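# Cap the marker fully and leave it on the table

## Task

Press the cap completely onto the marker, then make sure the capped marker rests entirely on the table top.

## Robot and tools

Robot: two arms, left_arm and right_arm, each ending in a five-finger hand (left_arm has a left hand, right_arm a right hand). Base positions in the scene frame: left_arm at (+0.036, +0.318, +0.035) m, right_arm at (+0.024, -0.319, +0.015) m, both facing almost straight along +x. A post stands behind the arms. Loose objects may occasionally get a short external nudge. The scene includes 2 reference images; show_instructions displays them and moves nothing.

Frames. Scene frame: origin at table height, halfway between the nominal bases, +z up, +x out over the table, left_arm on the +y side (this has nothing to do with image left or right). Reported hand poses, velocities and wrist-camera poses are in each arm's own base frame; cam_high and the table use the scene frame. Pose offsets you send are measured along the axes of that arm's current Hand target. Hand point: a spot 0.05 m in front of the palm and 0.15 m out from the wrist face; its +z runs along straight fingers, +y out of the palm, +x across the palm away from the thumb on the right hand (toward the thumb on the left hand). Fingers reach 0.06 to 0.07 m past the point and lie 0.06 m behind it along -y. A wrist bracket on the little-finger side can strike things.

Row layout (shared by execute_actions and move): a single list of 28 numbers, each in [-1, 1], covering both arms even if one is idle. Order: left_arm dx, dy, dz, rx, ry, rz; left hand little, ring, middle, index, thumb_bend, thumb_turn, force_limit, speed; then the same 14 for right_arm. The six pose numbers are an offset, not a pose: they are added to that arm's Hand target as it stood when the action or move began, with 1.0 meaning 0.6 m of travel or 180 degrees; rx, ry, rz form one rotation vector. All six at 0 leaves the arm un-commanded. Every row in an action counts from the same starting target, and a repeated offset moves the arm further. Orientation is clipped to within 40 degrees of the measured one per step.

Hand numbers are targets, not offsets: +1 open/straight, -1 closed; thumb_turn -1 puts the thumb opposite the fingers, +1 beside the palm. force_limit goes roughly linearly from 0 N at -1 to 10 N at +1 (15 N for the two thumb motors). speed rises from near zero at -1 to full at +0.48 and stays full up to +1 (a full stroke takes 0.49 s). For a soft grip close at speed -0.94 or below. With the thumb turned in, objects about 0.035 to 0.065 m thick can be wrapped; handles down to about 0.025 m; thumb tip against index pad can pinch light things. To leave a hand unchanged, repeat the last eight numbers actually sent to it (if none yet, its hand_measured six values plus hand_force_limit and hand_speed). A motor only restarts when its target changes by 0.002 or more; to tighten, raise force_limit and send a more closed target than hand_measured; to loosen, send a more open one.

Tools.
execute_actions(actions, cameras): actions is a list of up to 15 rows stepped at 1/30 s; a shorter list keeps its final row to step 15. Images arrive only when actions is empty or cameras names them (cam_high, cam_left_wrist, cam_right_wrist, or ["all"]).
move(target, speed, blend, blocking, cameras): drives each hand point in a straight line to one row, or through a list of up to 15 rows, all offsets from the same starting Hand targets. speed is in m/s, 0.002 to 4.3, default 0.25 (turn rate twice that in rad/s); blend in m rounds corners. The whole move lasts at most 10 s. It neither avoids obstacles nor the other arm. blocking=false returns after about 0.5 s while motion continues.
wait(seconds, cameras): 0 to 3600 s, sends nothing new; a running move carries on.
stop(cameras): brakes a running move.
zoom_image(camera, region): enlarges [x0, y0, x1, y1] pixels (at most 504 by 504) of the latest image from that camera.
finished_scene(scene): ends the scene for good; use only once the marker is capped and resting on the table without support.

Results: end_effector_position (m) and end_effector_quat_wxyz per arm in its base frame; Hand target (the last commanded pose after clipping, base of the next offset); joint positions, velocities and torques; hand_measured, hand_stopped_by (moving, target, force, stalled, fault) and hand_load_n, each six values in motor order; hand_force_limit and hand_speed. A lost grip shows as hand_load_n dropping to about 0. move adds a "move:" line with an ending such as done, off_target, moving, held or fault, plus limits like paced or held. Resting 1 to 3 cm (sometimes 5 cm) below the command in free air is normal sag, not contact; resend the shortfall as an offset. Camera calibrations are given per camera; cam_high is a fixed 672x504 view.

Avoid: dropping the marker or cap even a few millimetres, releasing moving parts, fast impacts, shoving hard against the table or fixed things, anything leaving the table, the two hands or arms pressing on each other, and excessive finger load. A blocked arm keeps pushing until commanded back past its hand point. Long holds or unreachable targets heat motors; at 100 °C the arm drops for 30 to 60 s.

Each tool is called as name(argument=value, ...) on one line, values as JSON.

Reference images:

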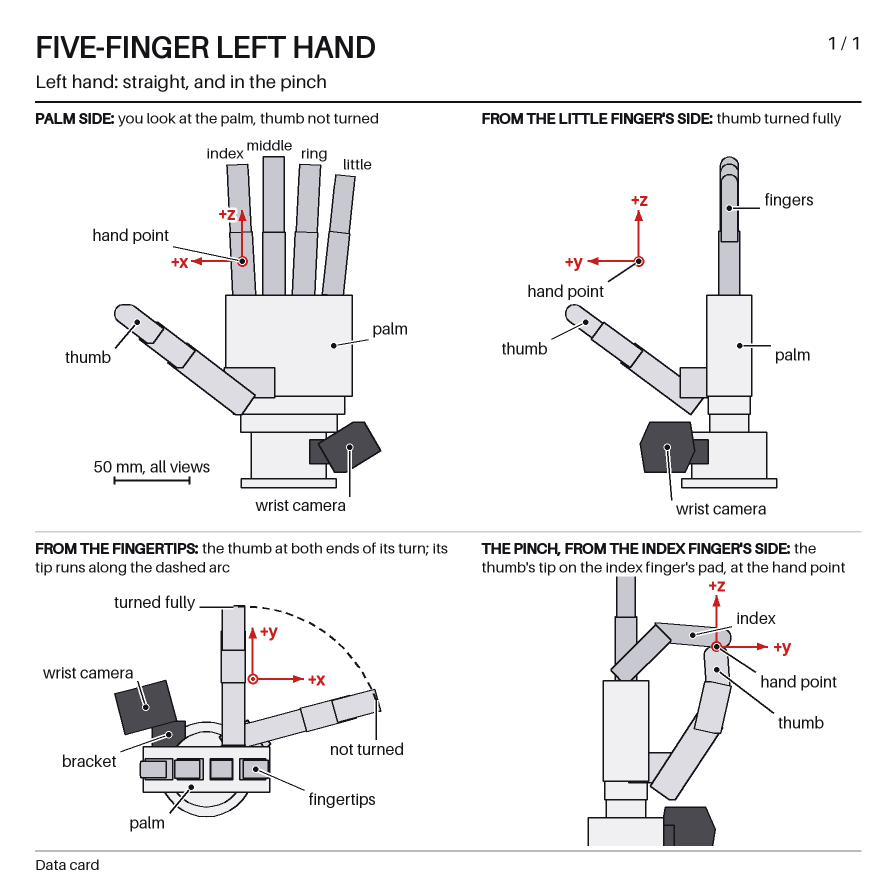

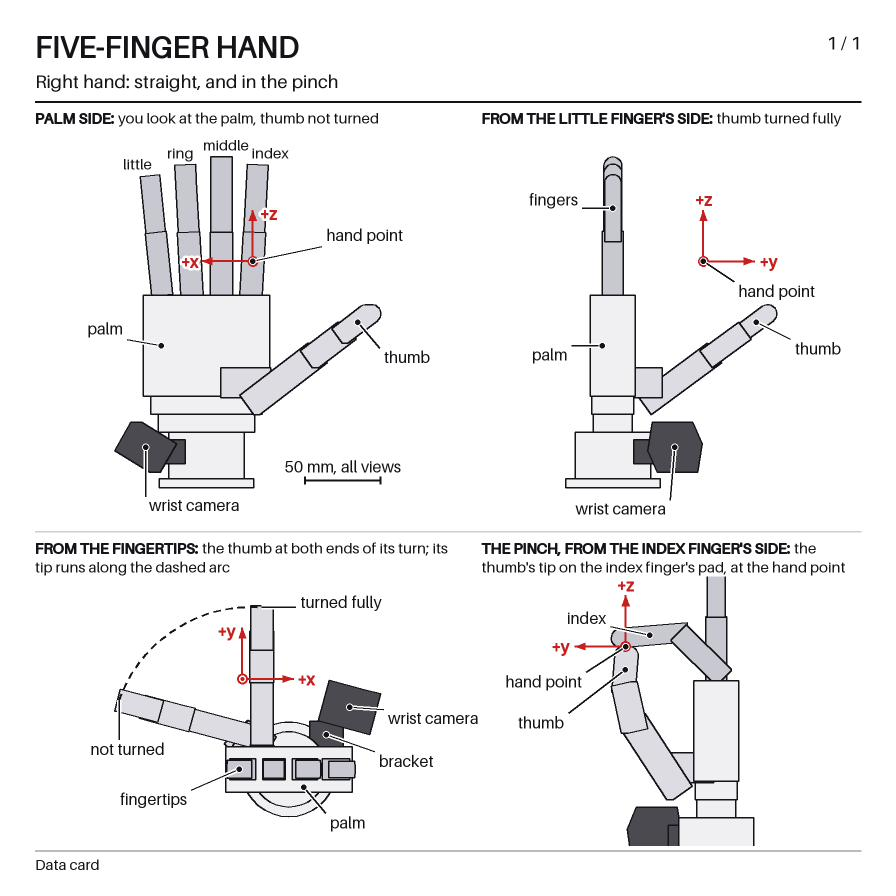

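## Session

execute_actions(actions=[])

Scene clock: 0.00 s.
left_arm: end_effector_position=(+0.3835, -0.4016, +0.1157) hand_measured=(+1.000, +1.000, +1.000, +1.000, +1.000, +1.000) hand_load_n=(+0.0, +0.0, +0.0, +0.0, +0.0, +0.0) hand_stopped_by=(target, target, target, target, target, target) hand_force_limit=0.00 hand_speed=-0.80 end_effector_quat_wxyz=(-0.054, -0.046, +0.762, -0.644) | right_arm: end_effector_position=(+0.4779, -0.0311, +0.1692) hand_measured=(+1.000, +1.000, +1.000, +1.000, +1.000, +1.000) hand_load_n=(+0.5, +0.0, +0.0, +0.0, +0.0, +0.0) hand_stopped_by=(target, target, target, target, target, target) hand_force_limit=0.00 hand_speed=-0.80 end_effector_quat_wxyz=(-0.319, +0.863, -0.316, +0.233)
Joint positions: left_arm=[-0.475 1.703 0.924 0.414 1.092 0.182] | right_arm=[-0.228 1.352 1.077 -0.67 -0.558 -0.912]
Joint velocities: within noise
Joint torques (N m): no reading
Motor temperatures (°C): left_arm=[32 30 24 30 28 30] | right_arm=[32 30 25 24 33 31]
Heat: left arm: hottest waist 32 °C; right arm: hottest wrist yaw 33 °C.
Hand target: left_arm +0.3880, -0.4038, +0.1170; -0.052, -0.044, +0.761, -0.645 | right_arm +0.4869, -0.0331, +0.1834; -0.321, +0.860, -0.310, +0.248

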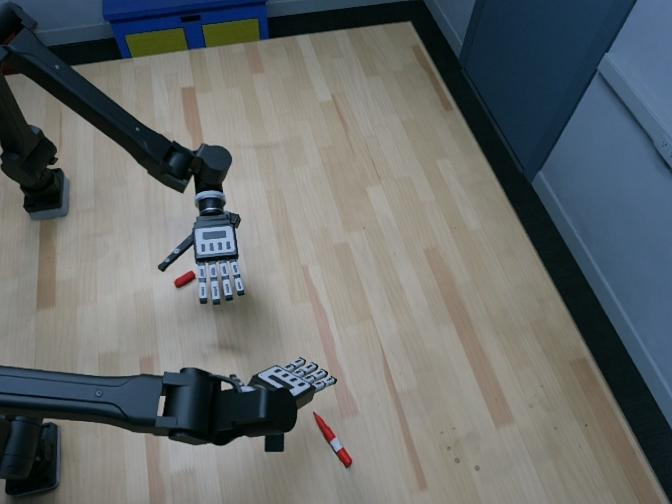

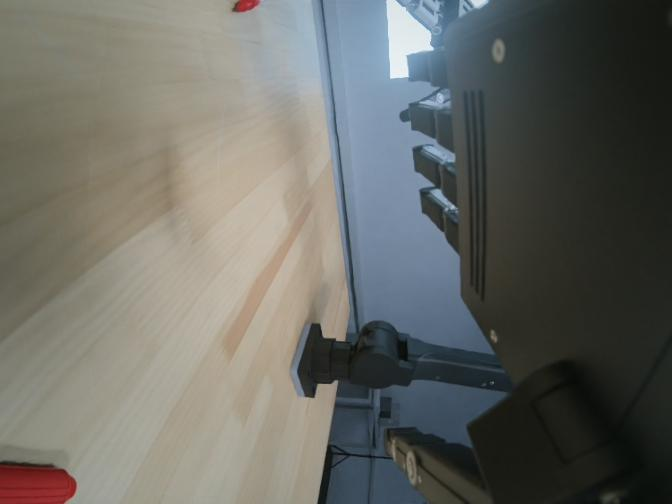

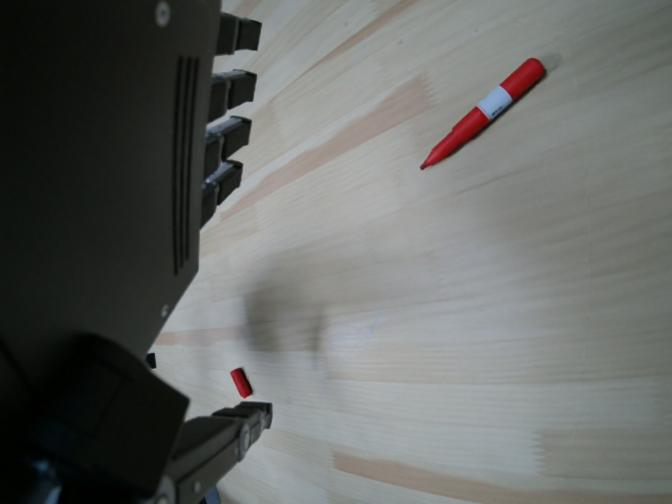

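zoom_image(camera="cam_high", region=[280, 390, 380, 480])

zoom_image(camera="cam_high", region=[150, 240, 250, 320])

zoom_image(camera="cam_right_wrist", region=[400, 30, 580, 190])

zoom_image(camera="cam_left_wrist", region=[0, 384, 120, 504])

zoom_image(camera="cam_right_wrist", region=[200, 340, 290, 420])

Scaled by 5.040 from the camera's image (finer frame: 960x720).

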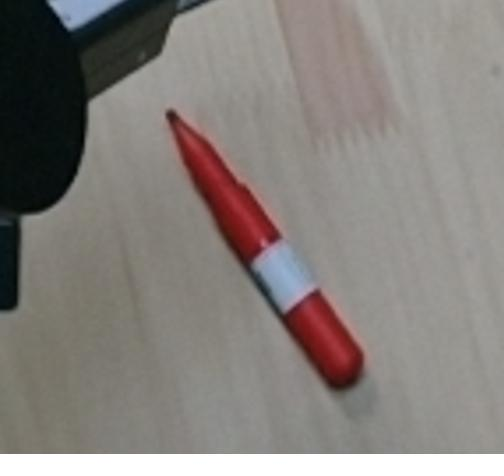

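Scaled by 5.040 from the camera's image (finer frame: 960x720).

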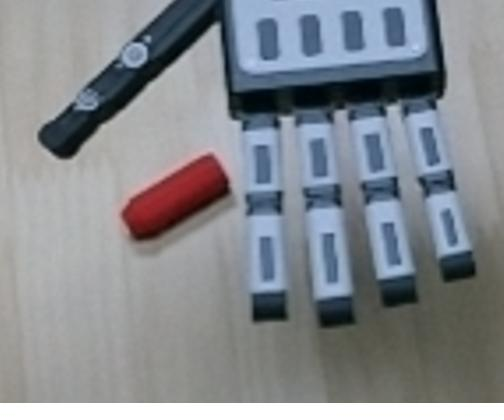

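Scaled by 2.800 from the camera's image (finer frame: 960x720).

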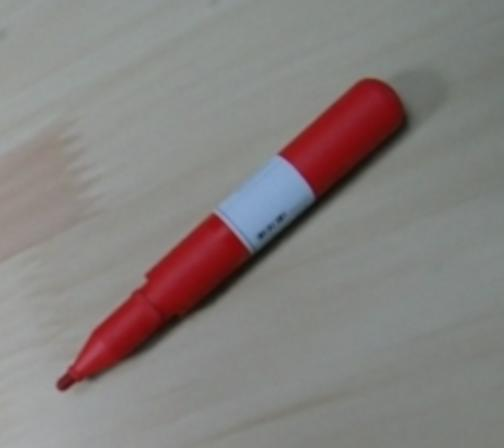

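Scaled by 4.200 from the camera's image (finer frame: 960x720).

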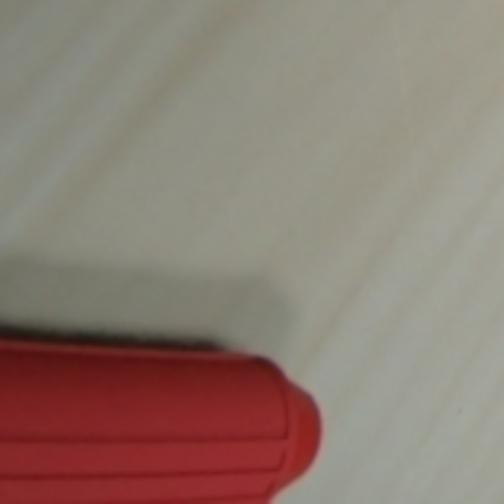

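Scaled by 5.600 from the camera's image (finer frame: 960x720).

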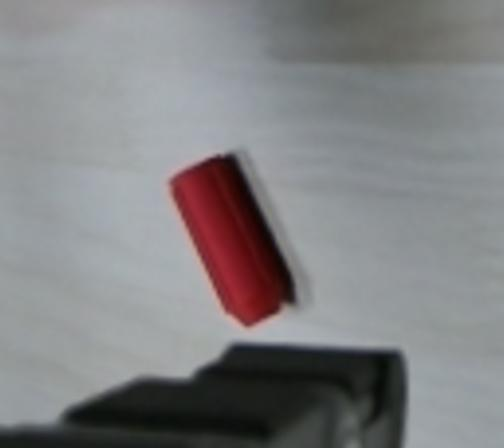

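move(target=[0.037,-0.055,-0.691,0.032,-0.498,-0.051,1,1,1,1,1,-1,0,0,0,0,0,0,0,0,1,1,1,1,1,-1,0,0], speed=0.3, cameras=["all"])

Scene clock: 270.20 s.
left_arm: end_effector_position=(+0.3810, -0.0012, +0.2192) hand_measured=(+1.000, +1.000, +1.000, +1.000, +1.000, -1.000) hand_load_n=(+0.0, +0.0, +0.0, +0.0, +0.0, +0.0) hand_stopped_by=(target, target, target, target, target, target) hand_force_limit=0.00 hand_speed=0.00 end_effector_quat_wxyz=(-0.457, +0.536, -0.545, +0.454) | right_arm: end_effector_position=(+0.4779, -0.0311, +0.1692) hand_measured=(+1.000, +1.000, +1.000, +1.000, +1.000, -1.000) hand_load_n=(+0.0, +0.0, +0.0, +0.0, +0.0, +0.0) hand_stopped_by=(target, target, target, target, target, target) hand_force_limit=0.00 hand_speed=0.00 end_effector_quat_wxyz=(-0.319, +0.863, -0.316, +0.233)
Joint positions: left_arm=[0.15 0.633 0.409 0.053 0.152 0.037] | right_arm=[-0.228 1.352 1.077 -0.67 -0.558 -0.912]
Joint torques (N m): left_arm=[0.44 -1.44 8.57 2.3 0.01 -0.01] | right_arm=[-0.26 -9.7 10.26 1.77 -0.27 0.04]
Motor temperatures (°C): left_arm=[30 32 30 28 27 28] | right_arm=[30 31 38 24 31 28]
Heat: left arm: hottest shoulder 32 °C; right arm: hottest elbow 38 °C.
Hand target: left_arm +0.3792, -0.0002, +0.2192; -0.455, +0.543, -0.541, +0.455 | right_arm +0.4869, -0.0331, +0.1834; -0.321, +0.860, -0.310, +0.248
Off the commanded pose: left_arm 0.002 m, 1 deg | right_arm 0.017 m, 2 deg.
move: done
cam_left_wrist: T_world_to_cam=[[0.13801, -0.25688, 0.95654, -0.26601], [-0.5692, -0.81093, -0.13565, 0.24361], [0.81053, -0.52574, -0.25814, -0.1386]] pos_world=[0.28772, 0.05636, 0.25171]

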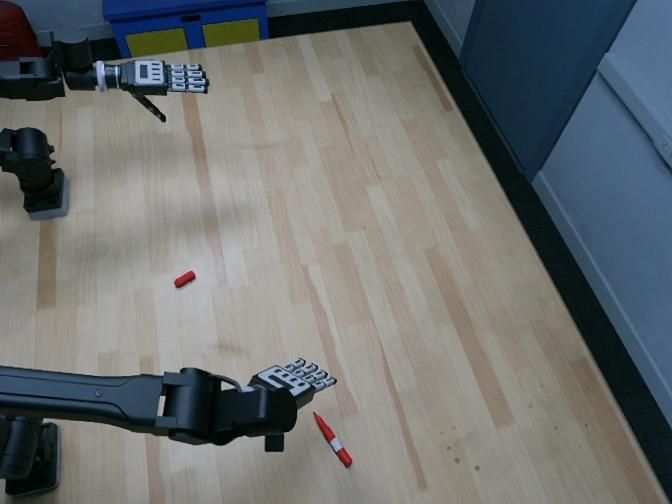

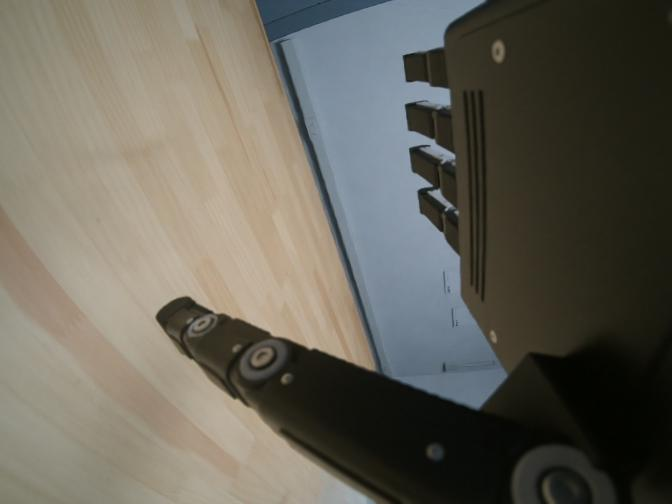

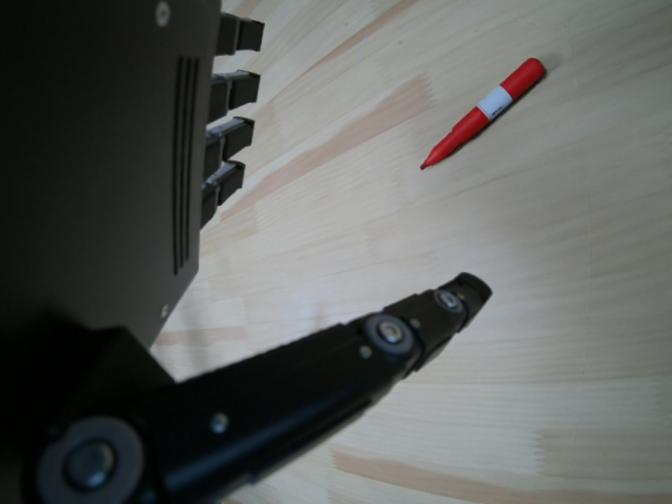

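move(target=[0,0,0,0,0,0,1,1,1,1,1,-1,0,0,-0.652,-0.135,0.128,0.1068,-0.3112,-0.1498,1,1,0.5,0.5,0.6,-1,0,0], speed=0.25, cameras=["all"])

Scene clock: 287.93 s.
left_arm: end_effector_position=(+0.3810, -0.0012, +0.2192) hand_measured=(+1.000, +1.000, +1.000, +1.000, +1.000, -1.000) hand_load_n=(+0.0, +0.0, +0.0, -0.5, +0.0, +0.0) hand_stopped_by=(target, target, target, target, target, target) hand_force_limit=0.00 hand_speed=0.00 end_effector_quat_wxyz=(-0.457, +0.536, -0.545, +0.454) | right_arm: end_effector_position=(+0.2832, +0.3066, +0.0898) hand_measured=(+1.000, +1.000, +0.500, +0.500, +0.600, -1.000) hand_load_n=(+0.0, +0.0, +0.0, +0.0, +0.0, +0.0) hand_stopped_by=(target, target, target, target, target, target) hand_force_limit=0.00 hand_speed=0.00 end_effector_quat_wxyz=(-0.488, +0.863, +0.101, -0.086)
Joint positions: left_arm=[0.15 0.633 0.409 0.053 0.152 0.037] | right_arm=[0.481 1.481 0.917 -0.7 -1.006 -1.153]
Joint torques (N m): left_arm=[0.44 -1.38 8.54 2.3 0 -0.02] | right_arm=[0.15 -9.17 9.69 1.69 -0.66 -0.02]
Heat: left arm: hottest shoulder 31 °C; right arm: hottest elbow 38 °C.
Hand target: left_arm +0.3792, -0.0002, +0.2192; -0.455, +0.543, -0.540, +0.455 | right_arm +0.2973, +0.3169, +0.0998; -0.495, +0.858, +0.118, -0.068
Off the commanded pose: left_arm 0.002 m, 1 deg | right_arm 0.020 m, 3 deg.
move: off_target (right_arm)
cam_left_wrist: T_world_to_cam=[[0.13806, -0.25644, 0.95665, -0.26607], [-0.56912, -0.81105, -0.13528, 0.24351], [0.81058, -0.52577, -0.25793, -0.13866]] pos_world=[0.28772, 0.05636, 0.25172]
cam_right_wrist: T_world_to_cam=[[0.37749, -0.40602, -0.83226, 0.09048], [-0.62015, -0.77829, 0.09841, 0.40392], [-0.68769, 0.47897, -0.54559, 0.21516]] pos_world=[0.3643, 0.24805, 0.15294]

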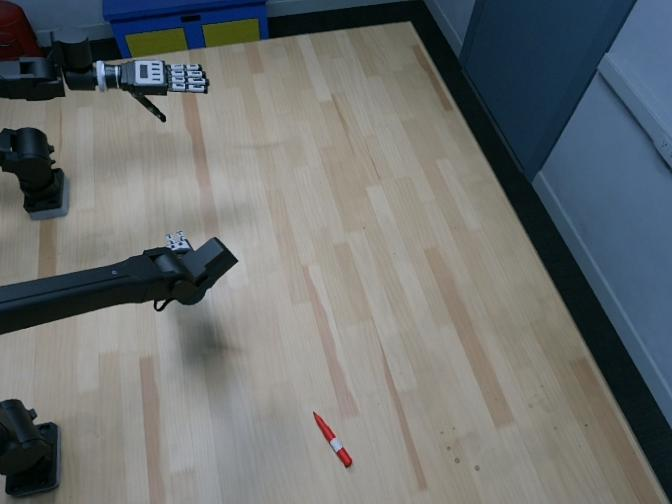

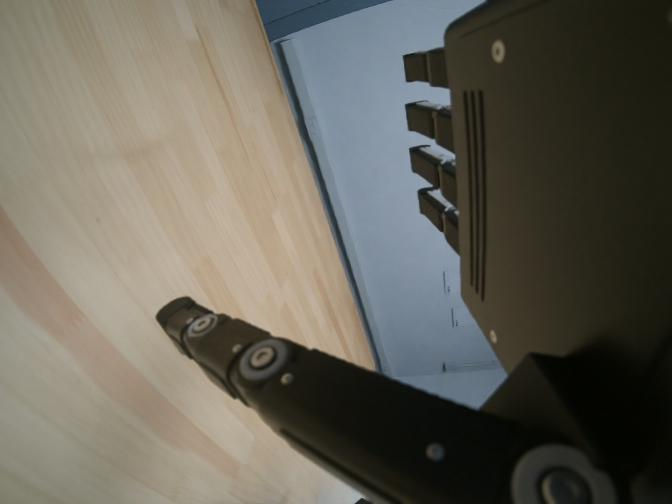

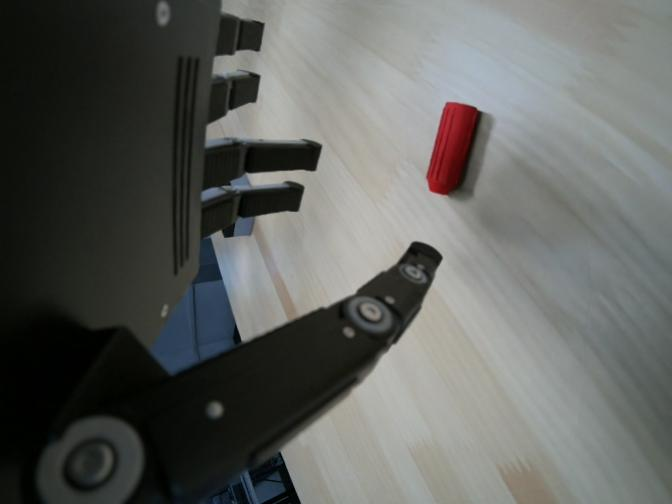

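move(target=[0,0,0,0,0,0,1,1,1,1,1,-1,0,0,0.0515,0.0353,0.0882,0.0028,-0.0256,-0.0333,1,1,0.5,0.5,0.6,-1,0,0], speed=0.15, cameras=["cam_high","cam_right_wrist"])

Scene clock: 314.50 s.
left_arm: end_effector_position=(+0.3810, -0.0012, +0.2192) hand_measured=(+1.000, +1.000, +1.000, +1.000, +1.000, -1.000) hand_load_n=(+0.0, +0.0, +0.0, +0.0, +0.0, +0.0) hand_stopped_by=(target, target, target, target, target, target) hand_force_limit=0.00 hand_speed=0.00 end_effector_quat_wxyz=(-0.457, +0.536, -0.545, +0.454) | right_arm: end_effector_position=(+0.3044, +0.3451, +0.0445) hand_measured=(+1.000, +1.000, +0.500, +0.500, +0.600, -1.000) hand_load_n=(+0.0, +0.0, +0.0, +0.0, +0.0, +0.0) hand_stopped_by=(target, target, target, target, target, target) hand_force_limit=0.00 hand_speed=0.00 end_effector_quat_wxyz=(-0.489, +0.852, +0.163, -0.095)
Joint positions: left_arm=[0.15 0.633 0.409 0.053 0.152 0.037] | right_arm=[0.538 1.67 1.007 -0.645 -1.022 -1.262]
Joint torques (N m): left_arm=[0.38 -1.32 8.57 2.28 -0.01 -0.02] | right_arm=[0.56 -11.28 9.4 1.52 -0.68 -0.06]
Heat: left arm: hottest elbow 31 °C; right arm: hottest elbow 37 °C.
Hand target: left_arm +0.3792, -0.0002, +0.2192; -0.455, +0.543, -0.540, +0.455 | right_arm +0.3175, +0.3593, +0.0550; -0.497, +0.845, +0.183, -0.077
Off the commanded pose: left_arm 0.002 m, 1 deg | right_arm 0.022 m, 3 deg.
move: off_target (right_arm)
cam_right_wrist: T_world_to_cam=[[0.4566, -0.33843, -0.82279, 0.01255], [-0.52833, -0.84724, 0.0553, 0.4492], [-0.71581, 0.40945, -0.56565, 0.22002]] pos_world=[0.38908, 0.29474, 0.10994]

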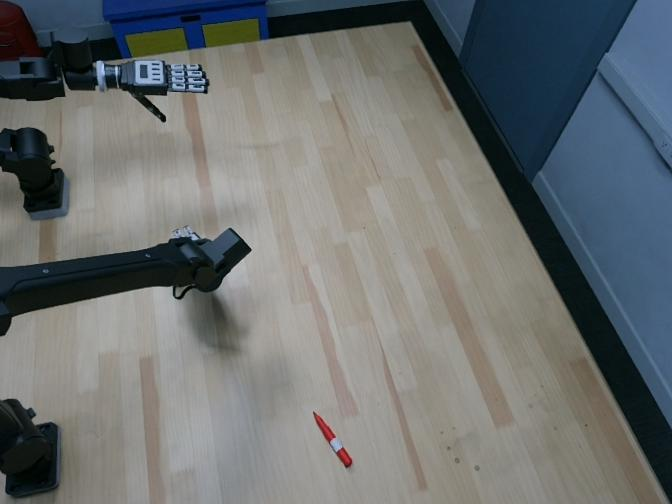

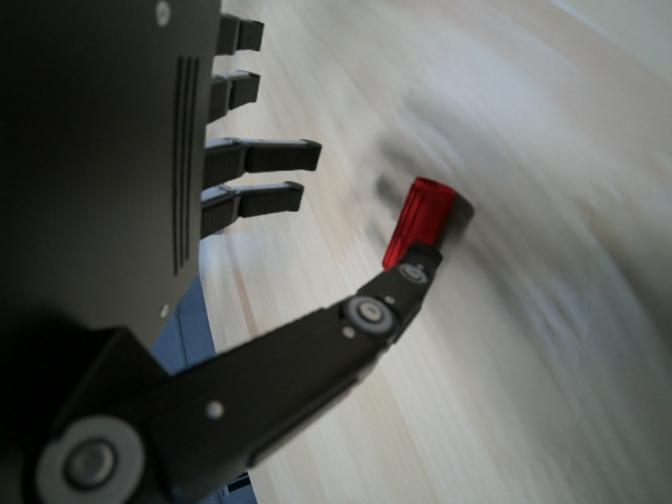

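zoom_image(camera="cam_right_wrist", region=[360, 160, 480, 280])

zoom_image(camera="cam_high", region=[160, 210, 260, 310])

Scaled by 4.200 from the camera's image (finer frame: 960x720).

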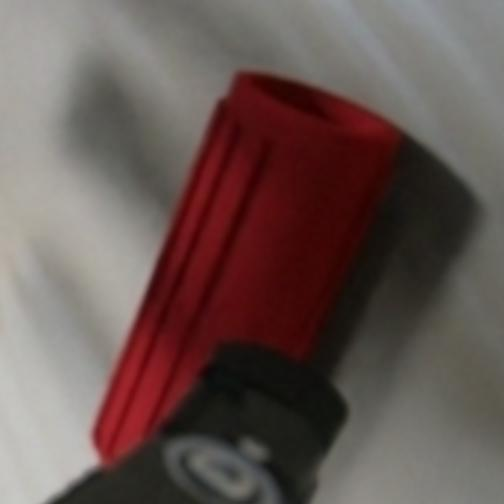

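Scaled by 5.040 from the camera's image (finer frame: 960x720).

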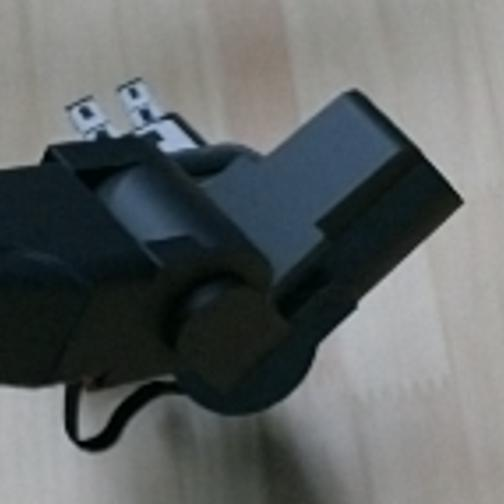

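execute_actions(actions=[], cameras=[])

Scene clock: 338.53 s.
left_arm: end_effector_position=(+0.3810, -0.0012, +0.2192) hand_measured=(+1.000, +1.000, +1.000, +1.000, +1.000, -1.000) hand_load_n=(-0.5, +0.0, +0.0, +0.0, +0.0, +0.0) hand_stopped_by=(target, target, target, target, target, target) hand_force_limit=0.00 hand_speed=0.00 end_effector_quat_wxyz=(-0.457, +0.536, -0.545, +0.454) | right_arm: end_effector_position=(+0.3044, +0.3451, +0.0445) hand_measured=(+1.000, +1.000, +0.500, +0.500, +0.600, -1.000) hand_load_n=(+0.0, +0.0, +0.0, +0.0, +0.5, +0.0) hand_stopped_by=(target, target, target, target, target, target) hand_force_limit=0.00 hand_speed=0.00 end_effector_quat_wxyz=(-0.489, +0.852, +0.163, -0.095)
Joint positions: left_arm=[0.15 0.633 0.409 0.053 0.152 0.037] | right_arm=[0.538 1.67 1.007 -0.645 -1.022 -1.262]
Joint velocities: within noise
Joint torques (N m): left_arm=[0.38 -1.38 8.55 2.24 0.01 -0.02] | right_arm=[0.62 -11.11 9.39 1.54 -0.68 -0.05]
Motor temperatures (°C): left_arm=[30 30 32 28 26 27] | right_arm=[29 30 37 24 32 28]
Heat: left arm: hottest elbow 32 °C; right arm: hottest elbow 37 °C.
Hand target: left_arm +0.3792, -0.0002, +0.2192; -0.455, +0.543, -0.540, +0.455 | right_arm +0.3175, +0.3593, +0.0550; -0.497, +0.845, +0.183, -0.077
Off the commanded pose: left_arm 0.002 m, 1 deg | right_arm 0.022 m, 3 deg.
No camera images: "cameras" was empty.

move(target=[0,0,0,0,0,0,1,1,1,1,1,-1,0,0,-0.0045,0.0375,0.0163,0,0,0,1,1,0.4,0.4,0.46,-1,0,0], speed=0.08, cameras=["cam_right_wrist"])

zoom_image(camera="cam_right_wrist", region=[270, 120, 470, 320])

Scene clock: 347.50 s.
left_arm: end_effector_position=(+0.3810, -0.0012, +0.2192) hand_measured=(+1.000, +1.000, +1.000, +1.000, +1.000, -1.000) hand_load_n=(+0.0, +0.0, +0.0, -0.5, +0.0, +0.0) hand_stopped_by=(target, target, target, target, target, target) hand_force_limit=0.00 hand_speed=0.00 end_effector_quat_wxyz=(-0.457, +0.536, -0.545, +0.454) | right_arm: end_effector_position=(+0.3125, +0.3499, +0.0295) hand_measured=(+1.000, +1.000, +0.400, +0.400, +0.460, -1.000) hand_load_n=(+0.0, +0.0, +0.0, +0.0, +0.0, +0.0) hand_stopped_by=(target, target, target, target, target, target) hand_force_limit=0.00 hand_speed=0.00 end_effector_quat_wxyz=(-0.493, +0.849, +0.171, -0.085)
Joint positions: left_arm=[0.15 0.633 0.409 0.053 0.152 0.037] | right_arm=[0.538 1.707 1.007 -0.589 -1.023 -1.271]
Joint torques (N m): left_arm=[0.44 -1.44 8.57 2.29 0 -0.03] | right_arm=[0.21 -11.34 7.09 1.62 -0.68 -0.06]
Heat: left arm: hottest elbow 32 °C; right arm: hottest elbow 37 °C.
Hand target: left_arm +0.3792, -0.0002, +0.2192; -0.455, +0.543, -0.540, +0.455 | right_arm +0.3171, +0.3562, +0.0305; -0.497, +0.845, +0.182, -0.077
Off the commanded pose: left_arm 0.002 m, 1 deg | right_arm 0.008 m, 2 deg.
move: done
cam_right_wrist: T_world_to_cam=[[0.47751, -0.32473, -0.81642, -0.01335], [-0.525, -0.85053, 0.03123, 0.45913], [-0.70453, 0.41371, -0.57662, 0.21067]] pos_world=[0.39584, 0.29901, 0.09624]

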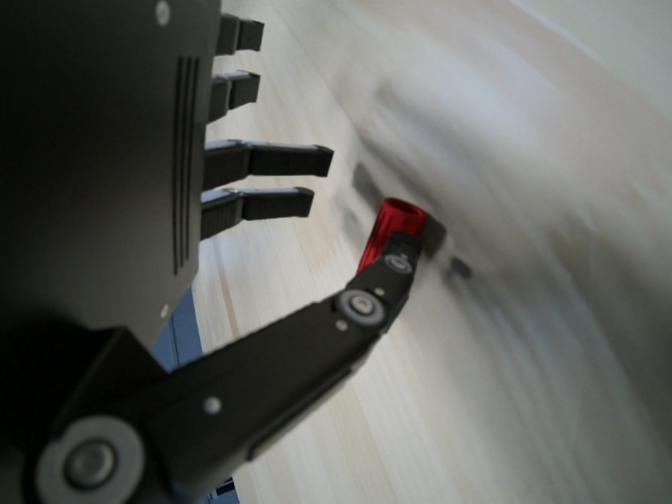

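Scaled by 2.520 from the camera's image (finer frame: 960x720).

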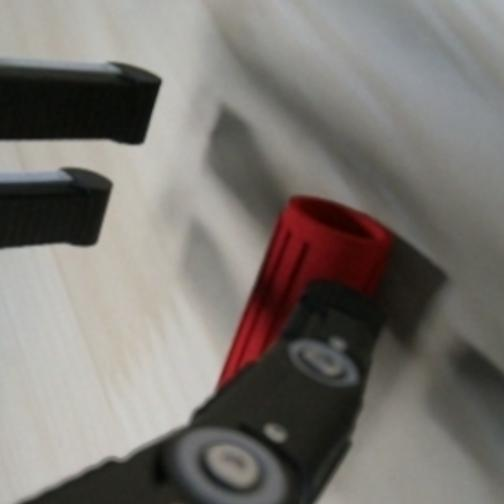

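move(target=[0,0,0,0,0,0,1,1,1,1,1,-1,0,0,-0.0153,0.0118,-0.0122,0,0,0,1,1,0.4,0.4,0.46,-1,0,0], speed=0.08, cameras=["cam_right_wrist"])

zoom_image(camera="cam_right_wrist", region=[270, 120, 470, 320])

Scene clock: 372.63 s.
left_arm: end_effector_position=(+0.3810, -0.0012, +0.2192) hand_measured=(+1.000, +1.000, +1.000, +1.000, +1.000, -1.000) hand_load_n=(+0.0, +0.0, +0.0, +0.0, +0.0, +0.0) hand_stopped_by=(target, target, target, target, target, target) hand_force_limit=0.00 hand_speed=0.00 end_effector_quat_wxyz=(-0.457, +0.536, -0.545, +0.454) | right_arm: end_effector_position=(+0.3062, +0.3460, +0.0234) hand_measured=(+1.000, +1.000, +0.400, +0.400, +0.460, -1.000) hand_load_n=(+0.0, +0.0, +0.0, +0.0, +0.0, +0.0) hand_stopped_by=(target, target, target, target, target, target) hand_force_limit=0.00 hand_speed=0.00 end_effector_quat_wxyz=(-0.493, +0.846, +0.181, -0.086)
Joint positions: left_arm=[0.15 0.633 0.409 0.053 0.152 0.037] | right_arm=[0.538 1.707 0.988 -0.589 -1.028 -1.305]
Joint torques (N m): left_arm=[0.26 -1.49 8.59 2.3 0.01 -0.02] | right_arm=[-1.2 -11.81 6.35 1.05 -0.68 -0.06]
Heat: left arm: hottest elbow 32 °C; right arm: hottest elbow 35 °C.
Hand target: left_arm +0.3792, -0.0002, +0.2192; -0.455, +0.543, -0.540, +0.455 | right_arm +0.3125, +0.3436, +0.0274; -0.497, +0.845, +0.183, -0.077
Off the commanded pose: left_arm 0.002 m, 1 deg | right_arm 0.008 m, 1 deg.
move: done
cam_right_wrist: T_world_to_cam=[[0.49001, -0.31188, -0.81401, -0.0249], [-0.50957, -0.86013, 0.0228, 0.45163], [-0.70726, 0.40363, -0.5804, 0.20882]] pos_world=[0.39003, 0.29641, 0.09064]

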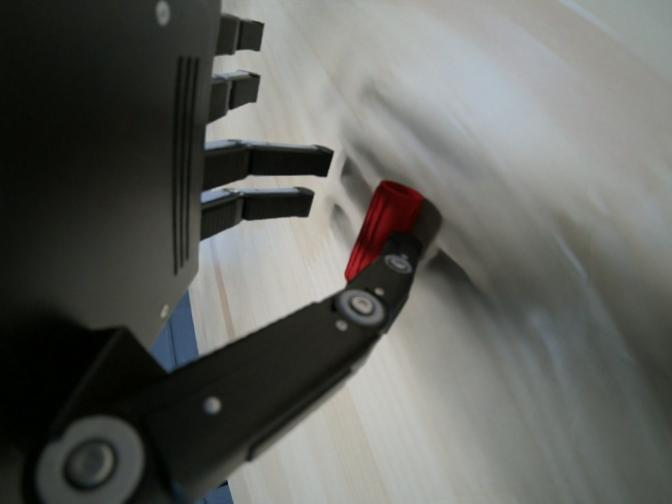

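Scaled by 2.520 from the camera's image (finer frame: 960x720).

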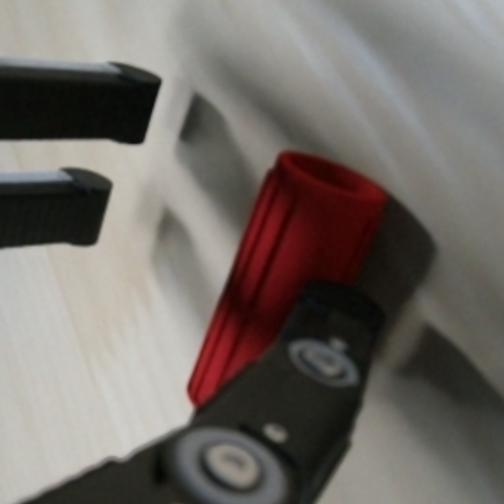

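move(target=[0,0,0,0,0,0,1,1,1,1,1,-1,0,0,-0.004,0.0088,-0.0158,0,0,0,1,1,0.4,0.4,0.46,-1,0,0], speed=0.08, cameras=["cam_right_wrist"])

zoom_image(camera="cam_right_wrist", region=[270, 120, 470, 320])

Scene clock: 381.47 s.
left_arm: end_effector_position=(+0.3810, -0.0012, +0.2192) hand_measured=(+1.000, +1.000, +1.000, +1.000, +1.000, -1.000) hand_load_n=(+0.0, -0.5, +0.0, +0.0, +0.0, +0.0) hand_stopped_by=(target, target, target, target, target, target) hand_force_limit=0.00 hand_speed=0.00 end_effector_quat_wxyz=(-0.457, +0.536, -0.545, +0.454) | right_arm: end_effector_position=(+0.3106, +0.3363, +0.0228) hand_measured=(+1.000, +1.000, +0.400, +0.400, +0.460, -1.000) hand_load_n=(+0.0, +0.0, +0.0, +0.0, +0.0, +0.0) hand_stopped_by=(target, target, target, target, target, target) hand_force_limit=0.00 hand_speed=0.00 end_effector_quat_wxyz=(-0.494, +0.846, +0.183, -0.083)
Joint positions: left_arm=[0.15 0.633 0.409 0.053 0.152 0.037] | right_arm=[0.515 1.707 0.988 -0.619 -1.034 -1.35]
Joint torques (N m): left_arm=[0.26 -1.44 8.58 2.28 0.01 -0.02] | right_arm=[-1.2 -12.1 6.12 0.7 -0.71 -0.05]
Heat: left arm: hottest elbow 32 °C; right arm: hottest elbow 34 °C.
Hand target: left_arm +0.3792, -0.0002, +0.2192; -0.455, +0.543, -0.540, +0.455 | right_arm +0.3145, +0.3327, +0.0274; -0.497, +0.845, +0.183, -0.077
Off the commanded pose: left_arm 0.002 m, 1 deg | right_arm 0.007 m, 1 deg.
move: done
cam_right_wrist: T_world_to_cam=[[0.49522, -0.3089, -0.812, -0.03325], [-0.50971, -0.86019, 0.01638, 0.44567], [-0.70353, 0.40577, -0.58343, 0.21363]] pos_world=[0.39392, 0.2864, 0.09034]

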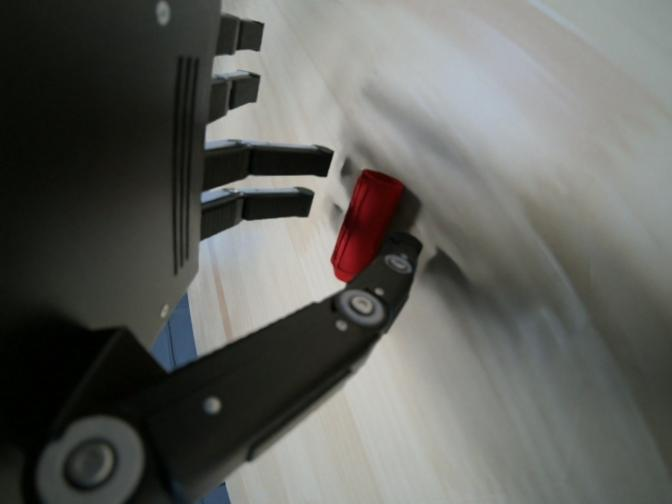

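Scaled by 2.520 from the camera's image (finer frame: 960x720).

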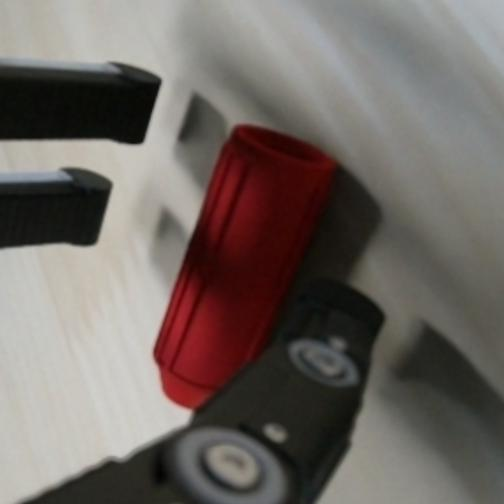

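move(target=[0,0,0,0,0,0,1,1,1,1,1,-1,0,0,-0.0025,0.0035,0.0043,0,0,0,1,1,0.4,0.4,0.46,-1,0,0], speed=0.05, cameras=["cam_right_wrist"])

Scene clock: 389.50 s.
left_arm: end_effector_position=(+0.3810, -0.0012, +0.2192) hand_measured=(+1.000, +1.000, +1.000, +1.000, +1.000, -1.000) hand_load_n=(+0.0, -0.5, +0.0, +0.0, +0.0, +0.0) hand_stopped_by=(target, target, target, target, target, target) hand_force_limit=0.00 hand_speed=0.00 end_effector_quat_wxyz=(-0.457, +0.536, -0.545, +0.454) | right_arm: end_effector_position=(+0.3076, +0.3346, +0.0207) hand_measured=(+1.000, +1.000, +0.400, +0.400, +0.460, -1.000) hand_load_n=(+0.0, +0.0, +0.0, +0.0, +0.0, +0.0) hand_stopped_by=(target, target, target, target, target, target) hand_force_limit=0.00 hand_speed=0.00 end_effector_quat_wxyz=(-0.493, +0.846, +0.181, -0.085)
Joint positions: left_arm=[0.15 0.633 0.409 0.053 0.152 0.037] | right_arm=[0.515 1.707 0.98 -0.619 -1.034 -1.35]
Joint torques (N m): left_arm=[0.5 -1.44 8.57 2.25 0 -0.02] | right_arm=[-0.91 -11.87 6.13 1.22 -0.66 -0.01]
Heat: left arm: hottest elbow 32 °C; right arm: hottest elbow 34 °C.
Hand target: left_arm +0.3792, -0.0002, +0.2192; -0.455, +0.543, -0.540, +0.455 | right_arm +0.3129, +0.3333, +0.0243; -0.497, +0.845, +0.183, -0.077
Off the commanded pose: left_arm 0.002 m, 1 deg | right_arm 0.006 m, 1 deg.
move: done
cam_right_wrist: T_world_to_cam=[[0.49043, -0.31159, -0.81387, -0.03155], [-0.50943, -0.86022, 0.02236, 0.44256], [-0.70708, 0.40364, -0.58061, 0.21272]] pos_world=[0.39133, 0.28501, 0.08794]

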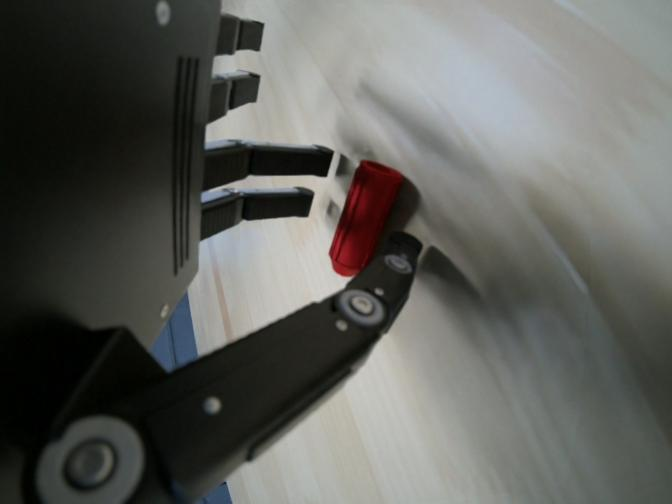

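move(target=[[0,0,0,0,0,0,1,1,1,1,1,-1,0,0,0,0,0,0,0,0,1,1,0.4,0.4,0.34,-1,-0.4,-0.8],[0,0,0,0,0,0,1,1,1,1,1,-1,0,0,0,0,0,0,0,0,1,1,-0.25,-0.25,0.34,-1,-0.4,-0.92]], cameras=["cam_right_wrist"])

zoom_image(camera="cam_right_wrist", region=[270, 120, 470, 320])

Scene clock: 403.47 s.
left_arm: end_effector_position=(+0.3810, -0.0012, +0.2192) hand_measured=(+1.000, +1.000, +1.000, +1.000, +1.000, -1.000) hand_load_n=(-0.5, +0.0, +0.0, +0.0, +0.0, +0.0) hand_stopped_by=(target, target, target, target, target, target) hand_force_limit=0.00 hand_speed=0.00 end_effector_quat_wxyz=(-0.457, +0.536, -0.545, +0.454) | right_arm: end_effector_position=(+0.3074, +0.3349, +0.0210) hand_measured=(+1.000, +1.000, -0.106, -0.152, +0.342, -1.000) hand_load_n=(+0.0, +0.0, +2.5, +3.5, +5.0, -2.0) hand_stopped_by=(target, target, force, force, target, target) hand_force_limit=-0.40 hand_speed=-0.92 end_effector_quat_wxyz=(-0.494, +0.846, +0.181, -0.086)
Joint positions: left_arm=[0.15 0.633 0.409 0.053 0.152 0.037] | right_arm=[0.515 1.707 0.98 -0.619 -1.036 -1.35]
Joint torques (N m): left_arm=[0.5 -1.32 8.59 2.3 0 -0.01] | right_arm=[-1.03 -11.87 6.08 1.2 -0.58 -0.01]
Heat: left arm: hottest elbow 33 °C; right arm: hottest elbow 34 °C.
Hand target: left_arm +0.3792, -0.0002, +0.2192; -0.455, +0.543, -0.540, +0.455 | right_arm +0.3129, +0.3334, +0.0243; -0.497, +0.845, +0.183, -0.077
Off the commanded pose: left_arm 0.002 m, 1 deg | right_arm 0.007 m, 1 deg.
move: done
cam_right_wrist: T_world_to_cam=[[0.48974, -0.3098, -0.81497, -0.03153], [-0.50896, -0.86053, 0.02127, 0.44259], [-0.7079, 0.40436, -0.57911, 0.21265]] pos_world=[0.39123, 0.2851, 0.08804]

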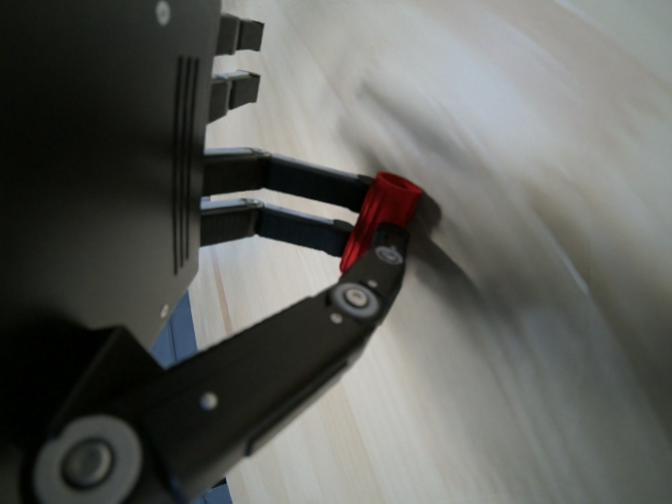

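Scaled by 2.520 from the camera's image (finer frame: 960x720).

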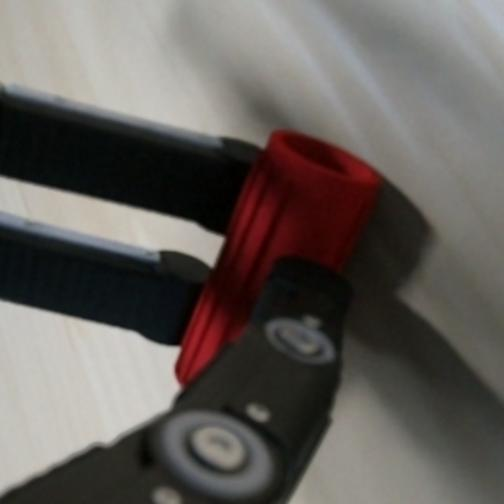

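move(target=[0,0,0,0,0,0,1,1,1,1,1,-1,0,0,0.0043,-0.0723,-0.0413,0,0,0,1,1,-0.25,-0.25,0.34,-1,-0.4,-0.92], cameras=["cam_right_wrist","cam_high"], speed=0.1)

Scene clock: 408.70 s.
left_arm: end_effector_position=(+0.3810, -0.0012, +0.2192) hand_measured=(+1.000, +1.000, +1.000, +1.000, +1.000, -1.000) hand_load_n=(+0.0, +0.0, +0.0, +0.0, +0.0, +0.0) hand_stopped_by=(target, target, target, target, target, target) hand_force_limit=0.00 hand_speed=0.00 end_effector_quat_wxyz=(-0.457, +0.536, -0.545, +0.454) | right_arm: end_effector_position=(+0.2968, +0.3289, +0.0576) hand_measured=(+1.000, +1.000, -0.106, -0.152, +0.342, -1.000) hand_load_n=(+0.0, +0.0, +3.0, +2.5, +5.0, -1.5) hand_stopped_by=(target, target, force, force, target, target) hand_force_limit=-0.40 hand_speed=-0.92 end_effector_quat_wxyz=(-0.491, +0.848, +0.175, -0.097)
Joint positions: left_arm=[0.15 0.633 0.409 0.053 0.152 0.037] | right_arm=[0.515 1.628 0.997 -0.742 -1.036 -1.35]
Joint torques (N m): left_arm=[0.5 -1.26 8.61 2.29 0.01 -0.02] | right_arm=[-0.97 -11.93 9.29 0.65 -0.6 0]
Heat: left arm: hottest elbow 33 °C; right arm: hottest elbow 34 °C.
Hand target: left_arm +0.3792, -0.0002, +0.2192; -0.455, +0.543, -0.540, +0.455 | right_arm +0.3128, +0.3333, +0.0743; -0.497, +0.845, +0.183, -0.077
Off the commanded pose: left_arm 0.002 m, 1 deg | right_arm 0.024 m, 3 deg.
move: off_target (right_arm)
cam_right_wrist: T_world_to_cam=[[0.47095, -0.32042, -0.82191, 0.01111], [-0.50822, -0.8601, 0.0441, 0.42964], [-0.72106, 0.39694, -0.5679, 0.23446]] pos_world=[0.38218, 0.28003, 0.12334]
Images, in order (width x height): cam_high 672x504, cam_right_wrist 672x504.

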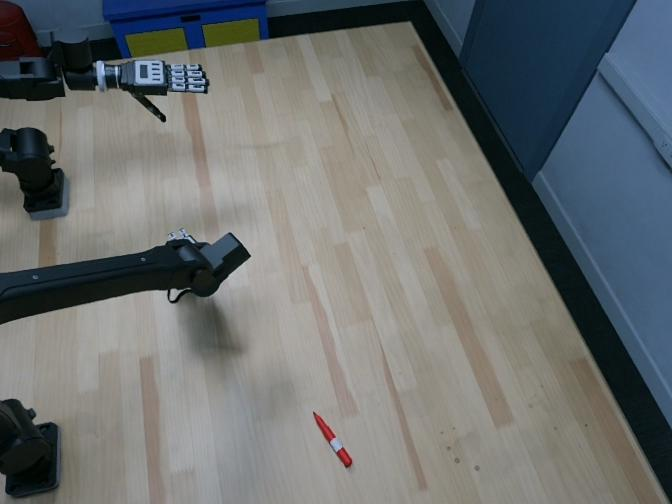

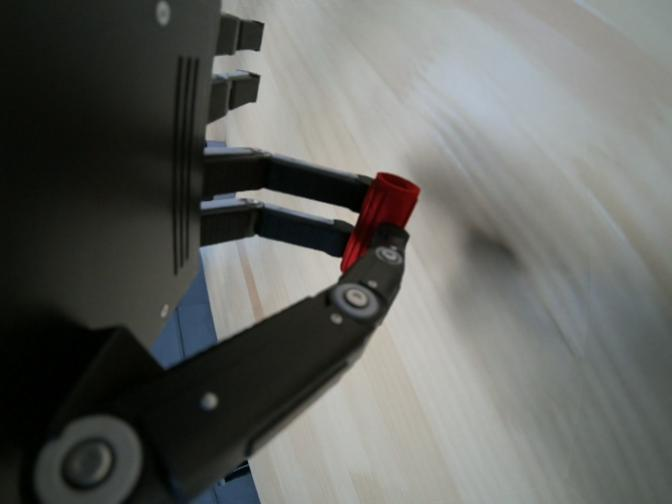

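move(target=[0,0,0,0,0,0,1,1,1,1,1,-1,0,0,0.199,-0.0045,-0.0727,-0.0172,0.5377,0.3210,1,1,-0.25,-0.25,0.34,-1,-0.4,-0.92], cameras=["cam_right_wrist","cam_high"], speed=0.18)

Scene clock: 426.07 s.
left_arm: end_effector_position=(+0.3810, -0.0012, +0.2192) hand_measured=(+1.000, +1.000, +1.000, +1.000, +1.000, -1.000) hand_load_n=(+0.0, +0.0, +0.0, +0.0, +0.0, +0.0) hand_stopped_by=(target, target, target, target, target, target) hand_force_limit=0.00 hand_speed=0.00 end_effector_quat_wxyz=(-0.457, +0.536, -0.545, +0.454) | right_arm: end_effector_position=(+0.4289, +0.3266, +0.0904) hand_measured=(+1.000, +1.000, -0.106, -0.152, +0.342, -1.000) hand_load_n=(+0.0, +0.0, +2.5, +2.5, +5.0, -1.5) hand_stopped_by=(target, target, force, force, target, target) hand_force_limit=-0.40 hand_speed=-0.92 end_effector_quat_wxyz=(-0.339, +0.617, -0.614, +0.356)
Joint positions: left_arm=[0.15 0.633 0.409 0.053 0.152 0.037] | right_arm=[0.798 1.476 0.856 -0.103 0.677 0.478]
Joint torques (N m): left_arm=[0.32 -1.38 8.57 2.3 0 -0.02] | right_arm=[0.85 -9.29 10.81 1.54 0.5 0.11]
Heat: left arm: hottest elbow 33 °C; right arm: hottest elbow 35 °C.
Hand target: left_arm +0.3792, -0.0002, +0.2192; -0.455, +0.543, -0.540, +0.455 | right_arm +0.4358, +0.3450, +0.1042; -0.353, +0.612, -0.613, +0.353
Off the commanded pose: left_arm 0.002 m, 1 deg | right_arm 0.024 m, 2 deg.
move: off_target (right_arm)
cam_right_wrist: T_world_to_cam=[[-0.49748, -0.31617, -0.8078, 0.38786], [-0.5845, 0.81026, 0.04283, -0.01933], [0.64099, 0.49347, -0.58789, -0.26467]] pos_world=[0.3513, 0.2689, 0.15855]
Images, in order (width x height): cam_high 672x504, cam_right_wrist 672x504.

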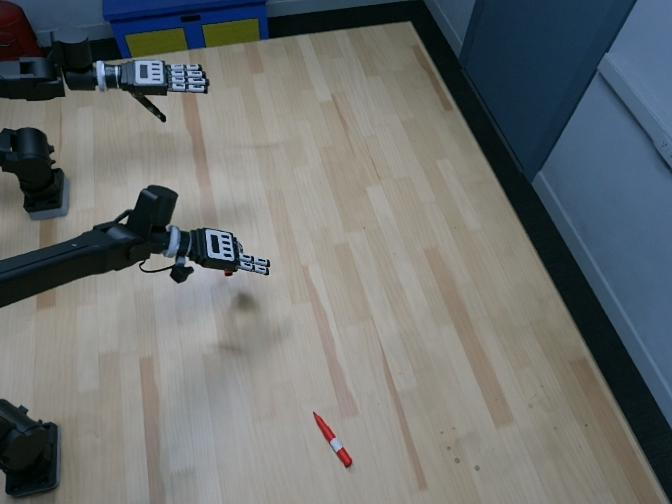

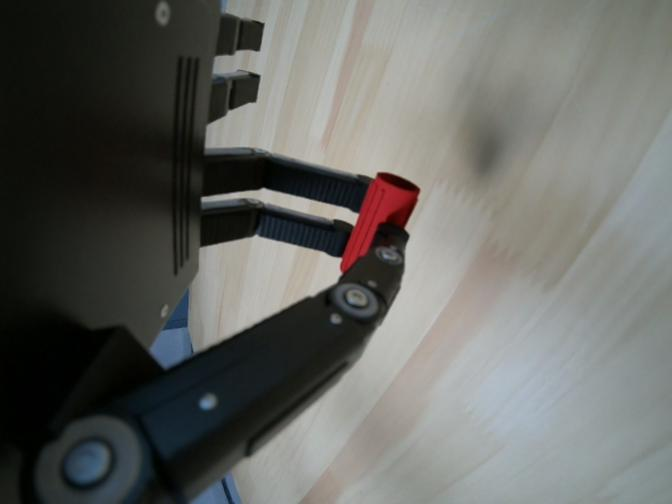

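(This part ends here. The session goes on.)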